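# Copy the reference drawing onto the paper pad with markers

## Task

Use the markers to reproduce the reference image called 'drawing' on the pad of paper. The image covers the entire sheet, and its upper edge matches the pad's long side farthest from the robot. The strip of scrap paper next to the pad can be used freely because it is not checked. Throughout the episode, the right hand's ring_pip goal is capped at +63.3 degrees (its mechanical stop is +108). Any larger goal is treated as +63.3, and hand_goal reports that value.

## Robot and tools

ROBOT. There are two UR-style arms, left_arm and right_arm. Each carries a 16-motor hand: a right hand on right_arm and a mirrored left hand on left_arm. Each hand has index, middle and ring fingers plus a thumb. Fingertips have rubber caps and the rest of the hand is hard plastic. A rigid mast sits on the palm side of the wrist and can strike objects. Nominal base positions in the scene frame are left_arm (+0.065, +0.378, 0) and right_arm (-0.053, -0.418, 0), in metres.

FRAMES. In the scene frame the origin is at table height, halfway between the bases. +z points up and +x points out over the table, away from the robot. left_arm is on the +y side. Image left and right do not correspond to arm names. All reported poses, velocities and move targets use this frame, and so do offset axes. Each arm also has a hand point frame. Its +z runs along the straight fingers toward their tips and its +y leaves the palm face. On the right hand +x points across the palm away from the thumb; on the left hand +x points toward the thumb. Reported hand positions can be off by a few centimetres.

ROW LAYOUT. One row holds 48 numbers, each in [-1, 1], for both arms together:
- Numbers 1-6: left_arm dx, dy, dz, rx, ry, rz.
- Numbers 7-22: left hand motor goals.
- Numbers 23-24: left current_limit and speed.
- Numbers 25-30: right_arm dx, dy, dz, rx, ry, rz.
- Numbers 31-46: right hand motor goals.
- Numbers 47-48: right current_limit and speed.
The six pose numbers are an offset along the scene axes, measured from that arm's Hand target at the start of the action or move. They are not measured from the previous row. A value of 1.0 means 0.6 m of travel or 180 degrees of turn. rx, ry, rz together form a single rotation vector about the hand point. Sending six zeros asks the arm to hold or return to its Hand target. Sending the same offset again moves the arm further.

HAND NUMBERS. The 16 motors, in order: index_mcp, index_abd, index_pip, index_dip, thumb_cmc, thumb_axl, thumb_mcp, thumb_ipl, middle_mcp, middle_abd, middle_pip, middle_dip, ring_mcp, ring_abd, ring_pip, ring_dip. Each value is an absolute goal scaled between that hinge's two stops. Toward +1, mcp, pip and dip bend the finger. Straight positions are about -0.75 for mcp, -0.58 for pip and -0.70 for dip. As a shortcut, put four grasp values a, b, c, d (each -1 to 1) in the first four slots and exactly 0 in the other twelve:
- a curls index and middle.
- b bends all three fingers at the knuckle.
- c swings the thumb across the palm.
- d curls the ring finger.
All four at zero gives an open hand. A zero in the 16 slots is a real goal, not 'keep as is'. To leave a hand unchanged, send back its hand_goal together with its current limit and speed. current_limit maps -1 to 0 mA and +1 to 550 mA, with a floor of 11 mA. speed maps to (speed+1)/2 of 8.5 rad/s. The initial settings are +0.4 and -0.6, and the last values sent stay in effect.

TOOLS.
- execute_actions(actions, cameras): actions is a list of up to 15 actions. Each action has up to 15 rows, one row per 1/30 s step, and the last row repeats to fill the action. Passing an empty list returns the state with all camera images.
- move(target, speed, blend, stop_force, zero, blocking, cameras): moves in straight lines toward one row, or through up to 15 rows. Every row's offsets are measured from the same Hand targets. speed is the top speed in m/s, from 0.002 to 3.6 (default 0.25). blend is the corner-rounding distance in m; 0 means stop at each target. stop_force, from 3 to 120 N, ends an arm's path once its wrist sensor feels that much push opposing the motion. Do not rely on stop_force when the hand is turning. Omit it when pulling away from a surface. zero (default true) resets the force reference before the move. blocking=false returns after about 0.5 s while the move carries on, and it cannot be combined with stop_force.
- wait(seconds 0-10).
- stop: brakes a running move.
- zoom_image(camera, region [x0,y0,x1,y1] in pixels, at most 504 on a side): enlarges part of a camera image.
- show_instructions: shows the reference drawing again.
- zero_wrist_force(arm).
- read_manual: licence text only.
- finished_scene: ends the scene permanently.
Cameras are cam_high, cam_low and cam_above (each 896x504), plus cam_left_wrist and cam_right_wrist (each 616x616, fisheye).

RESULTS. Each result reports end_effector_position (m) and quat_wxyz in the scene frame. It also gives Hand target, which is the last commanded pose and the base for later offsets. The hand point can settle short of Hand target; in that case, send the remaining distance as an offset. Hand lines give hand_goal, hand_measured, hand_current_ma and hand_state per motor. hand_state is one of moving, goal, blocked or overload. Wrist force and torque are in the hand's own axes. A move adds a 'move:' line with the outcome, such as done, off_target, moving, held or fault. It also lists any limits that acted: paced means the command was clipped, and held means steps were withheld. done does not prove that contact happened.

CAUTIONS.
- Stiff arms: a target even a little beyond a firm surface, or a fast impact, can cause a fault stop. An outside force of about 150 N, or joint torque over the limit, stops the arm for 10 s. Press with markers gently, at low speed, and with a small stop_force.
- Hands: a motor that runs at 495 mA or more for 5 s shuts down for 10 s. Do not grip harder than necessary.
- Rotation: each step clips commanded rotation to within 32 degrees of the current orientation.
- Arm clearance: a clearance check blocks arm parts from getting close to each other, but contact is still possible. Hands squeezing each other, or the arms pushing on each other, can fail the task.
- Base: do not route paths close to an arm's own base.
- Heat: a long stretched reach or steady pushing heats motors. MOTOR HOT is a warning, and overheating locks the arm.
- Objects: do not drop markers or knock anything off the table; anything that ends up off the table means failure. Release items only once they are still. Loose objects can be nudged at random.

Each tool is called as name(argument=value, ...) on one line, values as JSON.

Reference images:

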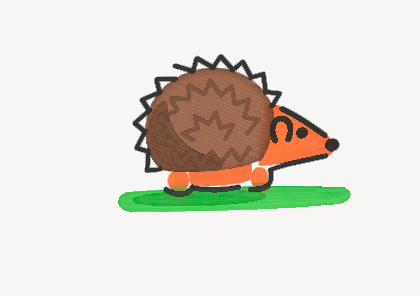

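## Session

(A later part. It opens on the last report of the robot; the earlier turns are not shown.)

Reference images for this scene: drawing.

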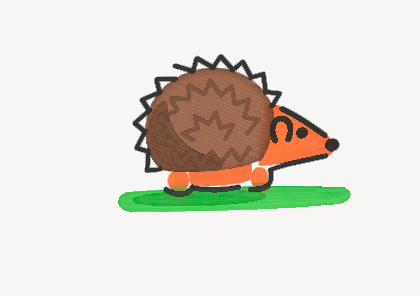

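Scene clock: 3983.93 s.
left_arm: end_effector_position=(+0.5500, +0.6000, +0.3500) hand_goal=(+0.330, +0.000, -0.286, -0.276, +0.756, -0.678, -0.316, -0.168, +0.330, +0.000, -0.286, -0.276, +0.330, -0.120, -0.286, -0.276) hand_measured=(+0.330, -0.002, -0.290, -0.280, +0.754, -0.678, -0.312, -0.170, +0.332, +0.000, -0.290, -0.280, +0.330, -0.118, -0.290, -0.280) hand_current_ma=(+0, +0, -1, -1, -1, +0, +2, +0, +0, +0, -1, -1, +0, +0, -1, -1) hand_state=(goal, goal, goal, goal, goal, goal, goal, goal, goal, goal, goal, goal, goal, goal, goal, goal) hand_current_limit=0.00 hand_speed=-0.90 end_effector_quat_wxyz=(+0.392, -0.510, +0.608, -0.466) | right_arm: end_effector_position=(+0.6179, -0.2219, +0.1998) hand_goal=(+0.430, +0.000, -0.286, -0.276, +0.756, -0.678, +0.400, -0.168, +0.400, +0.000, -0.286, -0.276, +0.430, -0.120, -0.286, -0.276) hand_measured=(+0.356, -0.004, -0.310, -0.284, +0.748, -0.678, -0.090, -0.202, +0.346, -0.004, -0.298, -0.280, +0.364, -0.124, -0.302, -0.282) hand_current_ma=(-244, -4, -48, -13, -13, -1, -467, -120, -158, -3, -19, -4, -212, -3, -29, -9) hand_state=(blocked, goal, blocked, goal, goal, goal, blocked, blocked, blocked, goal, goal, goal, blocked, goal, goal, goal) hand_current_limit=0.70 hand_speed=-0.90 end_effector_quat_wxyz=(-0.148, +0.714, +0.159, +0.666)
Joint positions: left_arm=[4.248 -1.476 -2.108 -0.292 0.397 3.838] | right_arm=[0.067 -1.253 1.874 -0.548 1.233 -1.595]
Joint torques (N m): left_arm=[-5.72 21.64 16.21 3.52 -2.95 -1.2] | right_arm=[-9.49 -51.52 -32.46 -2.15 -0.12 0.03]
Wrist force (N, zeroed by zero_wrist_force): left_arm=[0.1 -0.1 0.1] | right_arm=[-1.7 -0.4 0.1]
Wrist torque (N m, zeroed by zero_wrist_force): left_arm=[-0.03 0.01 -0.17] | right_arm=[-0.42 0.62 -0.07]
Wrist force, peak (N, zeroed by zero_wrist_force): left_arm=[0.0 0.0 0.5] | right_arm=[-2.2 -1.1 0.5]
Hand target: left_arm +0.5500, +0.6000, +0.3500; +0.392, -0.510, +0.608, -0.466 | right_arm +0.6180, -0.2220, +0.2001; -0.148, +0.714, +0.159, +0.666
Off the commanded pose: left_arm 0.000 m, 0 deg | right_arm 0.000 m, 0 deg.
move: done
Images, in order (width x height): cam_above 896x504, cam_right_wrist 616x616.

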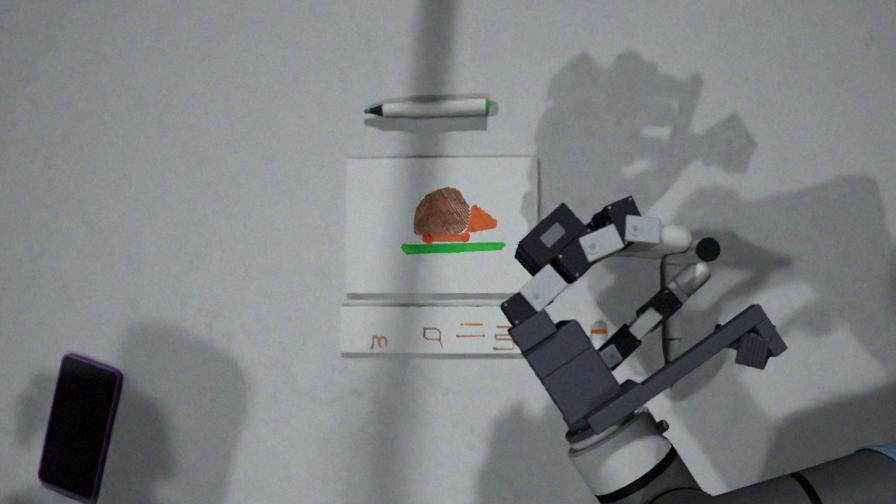

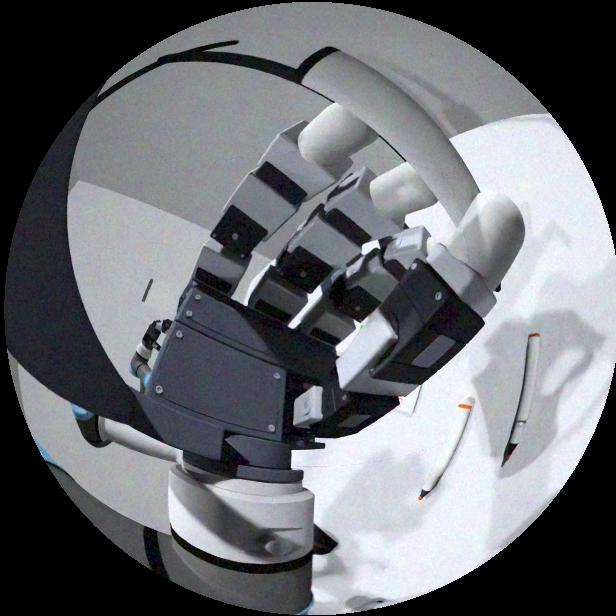

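move(target=[[0,0,0,0,0,0,0.33,0,-0.285,-0.275,0.757,-0.677,-0.315,-0.168,0.33,0,-0.285,-0.275,0.33,-0.12,-0.285,-0.275,0,-0.9,-0.03275,0.496,-0.1335,0,0,0,0.43,0,-0.285,-0.275,0.757,-0.677,0.4,-0.168,0.40,0,-0.285,-0.275,0.43,-0.12,-0.285,-0.275,0.7,-0.9],
[0,0,0,0,0,0,0.33,0,-0.285,-0.275,0.757,-0.677,-0.315,-0.168,0.33,0,-0.285,-0.275,0.33,-0.12,-0.285,-0.275,0,-0.9,-0.03275,0.496,-0.191833,0,0,0,0.43,0,-0.285,-0.275,0.757,-0.677,0.4,-0.168,0.40,0,-0.285,-0.275,0.43,-0.12,-0.285,-0.275,0.7,-0.9],
[0,0,0,0,0,0,0.33,0,-0.285,-0.275,0.757,-0.677,-0.315,-0.168,0.33,0,-0.285,-0.275,0.33,-0.12,-0.285,-0.275,0,-0.9,-0.026083,0.481,-0.200167,0,0,0,0.43,0,-0.285,-0.275,0.757,-0.677,0.4,-0.168,0.40,0,-0.285,-0.275,0.43,-0.12,-0.285,-0.275,0.7,-0.9]], speed=[0.18,0.1,0.03], blend=[0.01,0.005,0], cameras=["cam_low","cam_above"])

zero_wrist_force(arm="right_arm")

move(target=[0,0,0,0,0,0,0.33,0,-0.285,-0.275,0.757,-0.677,-0.315,-0.168,0.33,0,-0.285,-0.275,0.33,-0.12,-0.285,-0.275,0,-0.9,0,0,-0.033,0,0,0,0.43,0,-0.285,-0.275,0.757,-0.677,0.4,-0.168,0.40,0,-0.285,-0.275,0.43,-0.12,-0.285,-0.275,0.7,-0.9], speed=0.006, stop_force=3)

Scene clock: 4012.80 s.
left_arm: end_effector_position=(+0.5500, +0.6000, +0.3500) hand_goal=(+0.330, +0.000, -0.286, -0.276, +0.756, -0.678, -0.316, -0.168, +0.330, +0.000, -0.286, -0.276, +0.330, -0.120, -0.286, -0.276) hand_measured=(+0.330, -0.002, -0.290, -0.280, +0.754, -0.678, -0.312, -0.170, +0.332, +0.000, -0.290, -0.280, +0.330, -0.118, -0.290, -0.280) hand_current_ma=(+0, +0, -1, -1, -1, +0, +2, +0, +0, +0, -1, -1, +0, +0, -1, -1) hand_state=(goal, goal, goal, goal, goal, goal, goal, goal, goal, goal, goal, goal, goal, goal, goal, goal) hand_current_limit=0.00 hand_speed=-0.90 end_effector_quat_wxyz=(+0.392, -0.510, +0.608, -0.466) | right_arm: end_effector_position=(+0.6024, +0.0664, +0.0798) hand_goal=(+0.430, +0.000, -0.286, -0.276, +0.756, -0.678, +0.400, -0.168, +0.400, +0.000, -0.286, -0.276, +0.430, -0.120, -0.286, -0.276) hand_measured=(+0.356, -0.004, -0.310, -0.284, +0.746, -0.678, -0.090, -0.204, +0.348, -0.004, -0.298, -0.280, +0.364, -0.124, -0.302, -0.282) hand_current_ma=(-244, -4, -48, -13, -14, -1, -467, -122, -154, -3, -19, -4, -205, -3, -29, -9) hand_state=(blocked, goal, blocked, goal, goal, goal, blocked, blocked, blocked, goal, goal, goal, blocked, goal, goal, goal) hand_current_limit=0.70 hand_speed=-0.90 end_effector_quat_wxyz=(-0.148, +0.714, +0.159, +0.666)
Joint positions: left_arm=[4.248 -1.476 -2.108 -0.292 0.397 3.838] | right_arm=[0.596 -0.77 1.431 -0.59 1.761 -1.558]
Joint torques (N m): left_arm=[-5.32 20.73 15.04 3.56 -2.95 -1.26] | right_arm=[9.05 -70.25 -23.43 0.24 1.53 -1.27]
Wrist force (N, zeroed by zero_wrist_force): left_arm=[0.1 0.0 0.1] | right_arm=[-1.9 -0.8 0.5]
Wrist torque (N m, zeroed by zero_wrist_force): left_arm=[-0.02 0.00 -0.18] | right_arm=[-0.50 0.61 0.03]
Wrist force, peak (N, zeroed by zero_wrist_force): left_arm=[0.2 0.0 0.5] | right_arm=[-2.1 -2.5 0.3]
Hand target: left_arm +0.5500, +0.6000, +0.3500; +0.392, -0.510, +0.608, -0.466 | right_arm +0.6023, +0.0666, +0.0800; -0.148, +0.714, +0.159, +0.666
Off the commanded pose: left_arm 0.000 m, 0 deg | right_arm 0.000 m, 0 deg.
move: done
Images, in order (width x height): cam_low 896x504, cam_above 896x504.

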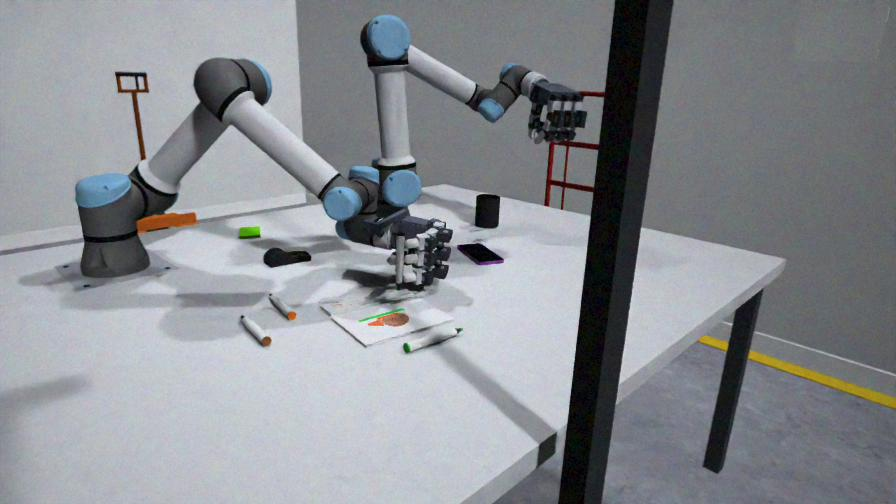

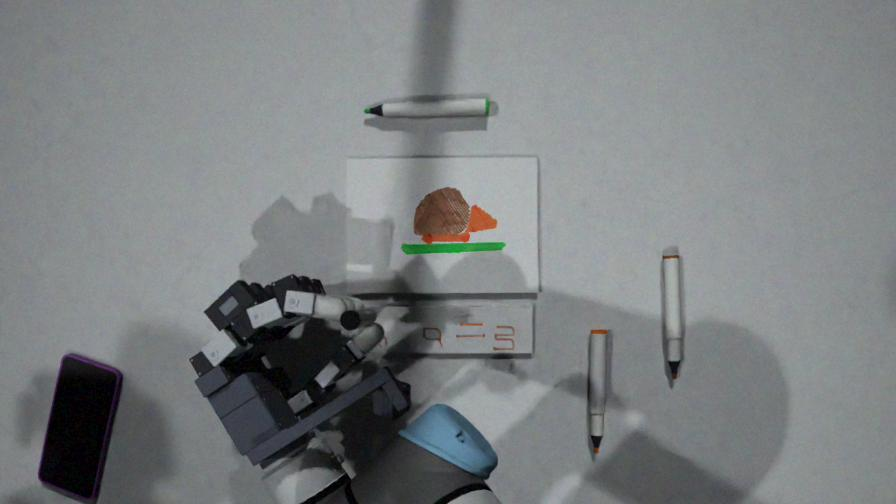

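Wrist force sensor zeroed.

Scene clock: 4016.37 s.
left_arm: end_effector_position=(+0.5500, +0.6000, +0.3500) hand_goal=(+0.330, +0.000, -0.286, -0.276, +0.756, -0.678, -0.316, -0.168, +0.330, +0.000, -0.286, -0.276, +0.330, -0.120, -0.286, -0.276) hand_measured=(+0.330, -0.002, -0.290, -0.280, +0.754, -0.678, -0.312, -0.170, +0.332, +0.000, -0.290, -0.280, +0.330, -0.118, -0.290, -0.280) hand_current_ma=(+0, +0, -1, -1, -1, +0, +2, +0, +0, +0, -1, -1, +0, +0, -1, -1) hand_state=(goal, goal, goal, goal, goal, goal, goal, goal, goal, goal, goal, goal, goal, goal, goal, goal) hand_current_limit=0.00 hand_speed=-0.90 end_effector_quat_wxyz=(+0.392, -0.510, +0.608, -0.466) | right_arm: end_effector_position=(+0.6023, +0.0666, +0.0671) hand_goal=(+0.430, +0.000, -0.286, -0.276, +0.756, -0.678, +0.400, -0.168, +0.400, +0.000, -0.286, -0.276, +0.430, -0.120, -0.286, -0.276) hand_measured=(+0.356, +0.006, -0.310, -0.284, +0.752, -0.678, -0.090, -0.204, +0.348, +0.004, -0.298, -0.280, +0.364, -0.114, -0.302, -0.282) hand_current_ma=(-244, +5, -48, -14, -4, -1, -468, -125, -154, +4, -19, -4, -205, +6, -29, -9) hand_state=(blocked, goal, blocked, goal, goal, goal, blocked, blocked, blocked, goal, goal, goal, blocked, goal, goal, goal) hand_current_limit=0.70 hand_speed=-0.90 end_effector_quat_wxyz=(-0.148, +0.714, +0.159, +0.666)
Joint positions: left_arm=[4.248 -1.476 -2.108 -0.292 0.397 3.838] | right_arm=[0.597 -0.751 1.434 -0.613 1.762 -1.558]
Joint torques (N m): left_arm=[-6.01 20.44 14.79 3.49 -2.86 -1.35] | right_arm=[10.22 -68.19 -22.45 0.77 1.48 1.19]
Wrist force (N, zeroed by zero_wrist_force): left_arm=[0.0 -0.2 0.1] | right_arm=[2.6 0.0 -0.4]
Wrist torque (N m, zeroed by zero_wrist_force): left_arm=[-0.05 0.03 -0.18] | right_arm=[0.01 -0.15 -0.08]
Wrist force, peak (N, zeroed by zero_wrist_force): left_arm=[-0.1 0.0 0.4] | right_arm=[3.3 0.1 -0.4]
Hand target: left_arm +0.5500, +0.6000, +0.3500; +0.392, -0.510, +0.608, -0.466 | right_arm +0.6023, +0.0666, +0.0671; -0.148, +0.714, +0.159, +0.666 (not the last commanded pose)
Off the commanded pose: left_arm 0.000 m, 0 deg | right_arm 0.007 m, 0 deg.
move: contact (right_arm)

move(target=[[0,0,0,0,0,0,0.33,0,-0.285,-0.275,0.757,-0.677,-0.315,-0.168,0.33,0,-0.285,-0.275,0.33,-0.12,-0.285,-0.275,0,-0.9,0,0,0.00033,0,0,0,0.43,0,-0.285,-0.275,0.757,-0.677,0.4,-0.168,0.40,0,-0.285,-0.275,0.43,-0.12,-0.285,-0.275,0.7,-0.9],
[0,0,0,0,0,0,0.33,0,-0.285,-0.275,0.757,-0.677,-0.315,-0.168,0.33,0,-0.285,-0.275,0.33,-0.12,-0.285,-0.275,0,-0.9,-0.0328,-0.2224,-0.00143,0,0,0,0.43,0,-0.285,-0.275,0.757,-0.677,0.4,-0.168,0.40,0,-0.285,-0.275,0.43,-0.12,-0.285,-0.275,0.7,-0.9],
[0,0,0,0,0,0,0.33,0,-0.285,-0.275,0.757,-0.677,-0.315,-0.168,0.33,0,-0.285,-0.275,0.33,-0.12,-0.285,-0.275,0,-0.9,-0.0328,-0.2224,0.0095,0,0,0,0.43,0,-0.285,-0.275,0.757,-0.677,0.4,-0.168,0.40,0,-0.285,-0.275,0.43,-0.12,-0.285,-0.275,0.7,-0.9],
[0,0,0,0,0,0,0.33,0,-0.285,-0.275,0.757,-0.677,-0.315,-0.168,0.33,0,-0.285,-0.275,0.33,-0.12,-0.285,-0.275,0,-0.9,-0.010003,0.015521,0.013,0,0,0,0.43,0,-0.285,-0.275,0.757,-0.677,0.4,-0.168,0.40,0,-0.285,-0.275,0.43,-0.12,-0.285,-0.275,0.7,-0.9],
[0,0,0,0,0,0,0.33,0,-0.285,-0.275,0.757,-0.677,-0.315,-0.168,0.33,0,-0.285,-0.275,0.33,-0.12,-0.285,-0.275,0,-0.9,-0.003336,0.000521,0.004,0,0,0,0.43,0,-0.285,-0.275,0.757,-0.677,0.4,-0.168,0.40,0,-0.285,-0.275,0.43,-0.12,-0.285,-0.275,0.7,-0.9],
[0,0,0,0,0,0,0.33,0,-0.285,-0.275,0.757,-0.677,-0.315,-0.168,0.33,0,-0.285,-0.275,0.33,-0.12,-0.285,-0.275,0,-0.9,-0.003336,0.000521,0.0003,0,0,0,0.43,0,-0.285,-0.275,0.757,-0.677,0.4,-0.168,0.40,0,-0.285,-0.275,0.43,-0.12,-0.285,-0.275,0.7,-0.9],
[0,0,0,0,0,0,0.33,0,-0.285,-0.275,0.757,-0.677,-0.315,-0.168,0.33,0,-0.285,-0.275,0.33,-0.12,-0.285,-0.275,0,-0.9,-0.036136,-0.221879,-0.00147,0,0,0,0.43,0,-0.285,-0.275,0.757,-0.677,0.4,-0.168,0.40,0,-0.285,-0.275,0.43,-0.12,-0.285,-0.275,0.7,-0.9],
[0,0,0,0,0,0,0.33,0,-0.285,-0.275,0.757,-0.677,-0.315,-0.168,0.33,0,-0.285,-0.275,0.33,-0.12,-0.285,-0.275,0,-0.9,-0.036136,-0.221879,0.0095,0,0,0,0.43,0,-0.285,-0.275,0.757,-0.677,0.4,-0.168,0.40,0,-0.285,-0.275,0.43,-0.12,-0.285,-0.275,0.7,-0.9]], speed=[0.02,0.06,0.03,0.25,0.04,0.02,0.06,0.03], blend=[0.0002,0.0005,0.003,0.003,0.0005,0.0003,0.0005,0])

move(target=[[0,0,0,0,0,0,0.33,0,-0.285,-0.275,0.757,-0.677,-0.315,-0.168,0.33,0,-0.285,-0.275,0.33,-0.12,-0.285,-0.275,0,-0.9,0.022797,0.237921,0.0035,0,0,0,0.43,0,-0.285,-0.275,0.757,-0.677,0.4,-0.168,0.40,0,-0.285,-0.275,0.43,-0.12,-0.285,-0.275,0.7,-0.9],
[0,0,0,0,0,0,0.33,0,-0.285,-0.275,0.757,-0.677,-0.315,-0.168,0.33,0,-0.285,-0.275,0.33,-0.12,-0.285,-0.275,0,-0.9,0.029464,0.222921,-0.0055,0,0,0,0.43,0,-0.285,-0.275,0.757,-0.677,0.4,-0.168,0.40,0,-0.285,-0.275,0.43,-0.12,-0.285,-0.275,0.7,-0.9],
[0,0,0,0,0,0,0.33,0,-0.285,-0.275,0.757,-0.677,-0.315,-0.168,0.33,0,-0.285,-0.275,0.33,-0.12,-0.285,-0.275,0,-0.9,0.029464,0.222921,-0.00924,0,0,0,0.43,0,-0.285,-0.275,0.757,-0.677,0.4,-0.168,0.40,0,-0.285,-0.275,0.43,-0.12,-0.285,-0.275,0.7,-0.9],
[0,0,0,0,0,0,0.33,0,-0.285,-0.275,0.757,-0.677,-0.315,-0.168,0.33,0,-0.285,-0.275,0.33,-0.12,-0.285,-0.275,0,-0.9,-0.003336,0.000521,-0.01101,0,0,0,0.43,0,-0.285,-0.275,0.757,-0.677,0.4,-0.168,0.40,0,-0.285,-0.275,0.43,-0.12,-0.285,-0.275,0.7,-0.9],
[0,0,0,0,0,0,0.33,0,-0.285,-0.275,0.757,-0.677,-0.315,-0.168,0.33,0,-0.285,-0.275,0.33,-0.12,-0.285,-0.275,0,-0.9,-0.003336,0.000521,0.015,0,0,0,0.43,0,-0.285,-0.275,0.757,-0.677,0.4,-0.168,0.40,0,-0.285,-0.275,0.43,-0.12,-0.285,-0.275,0.7,-0.9],
[0,0,0,0,0,0,0.33,0,-0.285,-0.275,0.757,-0.677,-0.315,-0.168,0.33,0,-0.285,-0.275,0.33,-0.12,-0.285,-0.275,0,-0.9,0.08,-0.3,0.07,0,0,0,0.43,0,-0.285,-0.275,0.757,-0.677,0.4,-0.168,0.40,0,-0.285,-0.275,0.43,-0.12,-0.285,-0.275,0.7,-0.9]], speed=[0.25,0.04,0.02,0.06,0.03,0.2], blend=[0.003,0.0005,0.0003,0.0005,0.005,0], cameras=["cam_above"])

zoom_image(camera="cam_above", region=[335, 290, 545, 370])

Scene clock: 4044.50 s.
left_arm: end_effector_position=(+0.5500, +0.6000, +0.3500) hand_goal=(+0.330, +0.000, -0.286, -0.276, +0.756, -0.678, -0.316, -0.168, +0.330, +0.000, -0.286, -0.276, +0.330, -0.120, -0.286, -0.276) hand_measured=(+0.330, -0.002, -0.290, -0.280, +0.754, -0.678, -0.312, -0.170, +0.332, +0.000, -0.290, -0.280, +0.330, -0.118, -0.290, -0.280) hand_current_ma=(+0, +0, -1, -1, -1, +0, +2, +0, +0, +0, -1, -1, +0, +0, -1, -1) hand_state=(goal, goal, goal, goal, goal, goal, goal, goal, goal, goal, goal, goal, goal, goal, goal, goal) hand_current_limit=0.00 hand_speed=-0.90 end_effector_quat_wxyz=(+0.392, -0.510, +0.608, -0.466) | right_arm: end_effector_position=(+0.5806, -0.0666, +0.0731) hand_goal=(+0.430, +0.000, -0.286, -0.276, +0.756, -0.678, +0.400, -0.168, +0.400, +0.000, -0.286, -0.276, +0.430, -0.120, -0.286, -0.276) hand_measured=(+0.358, +0.000, -0.312, -0.286, +0.748, -0.678, -0.090, -0.206, +0.350, -0.004, -0.298, -0.280, +0.370, -0.126, -0.302, -0.282) hand_current_ma=(-236, +0, -56, -15, -11, -1, -467, -133, -142, -5, -20, -5, -186, -5, -30, -9) hand_state=(blocked, goal, blocked, goal, goal, goal, blocked, blocked, blocked, goal, goal, goal, blocked, goal, goal, goal) hand_current_limit=0.70 hand_speed=-0.90 end_effector_quat_wxyz=(-0.148, +0.714, +0.159, +0.666) end_effector_velocity=(+0.001, +0.001, +0.002) end_effector_angular_velocity=(+0.003, -0.007, +0.000)
Joint positions: left_arm=[4.248 -1.476 -2.108 -0.292 0.397 3.838] | right_arm=[0.409 -0.951 1.811 -0.792 1.574 -1.571]
Joint velocities: left_arm=[within noise] | right_arm=[0.001 0 -0.002 -0.006 0.001 0]
Joint torques (N m): left_arm=[-6.66 21.82 15.77 3.66 -2.84 -1.41] | right_arm=[9.87 -20.74 -25.42 -4.09 1.44 -0.33]
Wrist force (N, zeroed by zero_wrist_force): left_arm=[0.1 -0.1 0.1] | right_arm=[0.2 0.2 0.2]
Wrist torque (N m, zeroed by zero_wrist_force): left_arm=[-0.03 0.01 -0.17] | right_arm=[-0.02 -0.02 0.05]
Wrist force, peak (N, zeroed by zero_wrist_force): left_arm=[0.5 0.0 0.1] | right_arm=[-0.6 8.4 -1.8]
Hand target: left_arm +0.5500, +0.6000, +0.3500; +0.392, -0.510, +0.608, -0.466 | right_arm +0.5806, -0.0665, +0.0728; -0.148, +0.714, +0.159, +0.666
Off the commanded pose: left_arm 0.000 m, 0 deg | right_arm 0.000 m, 0 deg.
move: done; blend cut to 0.0001 m at target 1

Scene clock: 4049.77 s.
left_arm: end_effector_position=(+0.5500, +0.6000, +0.3500) hand_goal=(+0.330, +0.000, -0.286, -0.276, +0.756, -0.678, -0.316, -0.168, +0.330, +0.000, -0.286, -0.276, +0.330, -0.120, -0.286, -0.276) hand_measured=(+0.330, -0.002, -0.290, -0.280, +0.754, -0.678, -0.312, -0.170, +0.332, +0.000, -0.290, -0.280, +0.330, -0.118, -0.290, -0.280) hand_current_ma=(+0, +0, -1, -1, -1, +0, +2, +0, +0, +0, -1, -1, +0, +0, -1, -1) hand_state=(goal, goal, goal, goal, goal, goal, goal, goal, goal, goal, goal, goal, goal, goal, goal, goal) hand_current_limit=0.00 hand_speed=-0.90 end_effector_quat_wxyz=(+0.392, -0.510, +0.608, -0.466) | right_arm: end_effector_position=(+0.6286, -0.2465, +0.1149) hand_goal=(+0.430, +0.000, -0.286, -0.276, +0.756, -0.678, +0.400, -0.168, +0.400, +0.000, -0.286, -0.276, +0.430, -0.120, -0.286, -0.276) hand_measured=(+0.358, +0.000, -0.312, -0.286, +0.748, -0.678, -0.090, -0.206, +0.352, -0.006, -0.298, -0.280, +0.372, -0.126, -0.302, -0.282) hand_current_ma=(-230, +0, -58, -16, -12, -1, -467, -139, -135, -5, -22, -6, -176, -7, -31, -10) hand_state=(blocked, goal, blocked, goal, goal, goal, blocked, blocked, blocked, goal, goal, goal, blocked, goal, goal, goal) hand_current_limit=0.70 hand_speed=-0.90 end_effector_quat_wxyz=(-0.148, +0.714, +0.159, +0.666)
Joint positions: left_arm=[4.248 -1.476 -2.108 -0.292 0.397 3.838] | right_arm=[0.011 -1.109 1.942 -0.758 1.177 -1.6]
Joint torques (N m): left_arm=[-5.83 21 16.37 3.64 -2.77 -1.52] | right_arm=[-6.3 -13.46 -28.37 -3.85 -1.12 1.28]
Wrist force (N, zeroed by zero_wrist_force): left_arm=[0.0 0.1 0.0] | right_arm=[0.5 0.2 0.1]
Wrist torque (N m, zeroed by zero_wrist_force): left_arm=[0.00 0.02 -0.19] | right_arm=[0.02 -0.06 0.02]
Wrist force, peak (N, zeroed by zero_wrist_force): left_arm=[-0.1 0.1 0.4] | right_arm=[-0.2 8.2 -2.2]
Hand target: left_arm +0.5500, +0.6000, +0.3500; +0.392, -0.510, +0.608, -0.466 | right_arm +0.6286, -0.2465, +0.1148; -0.148, +0.714, +0.159, +0.666
Off the commanded pose: left_arm 0.000 m, 0 deg | right_arm 0.000 m, 0 deg.
move: done
Images, in order (width x height): cam_above 896x504.

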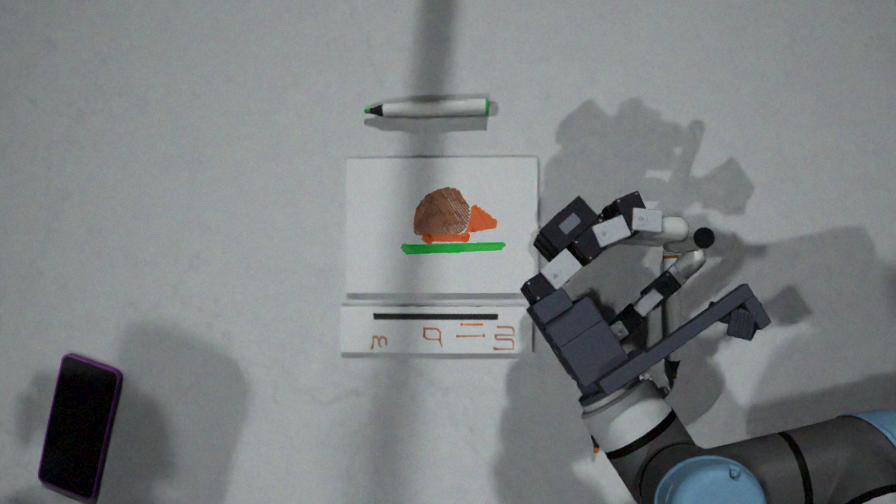

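Scaled by 2.400.

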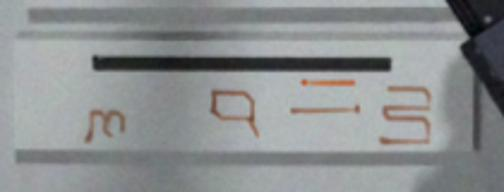

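show_instructions()

Reference images for this scene: drawing.

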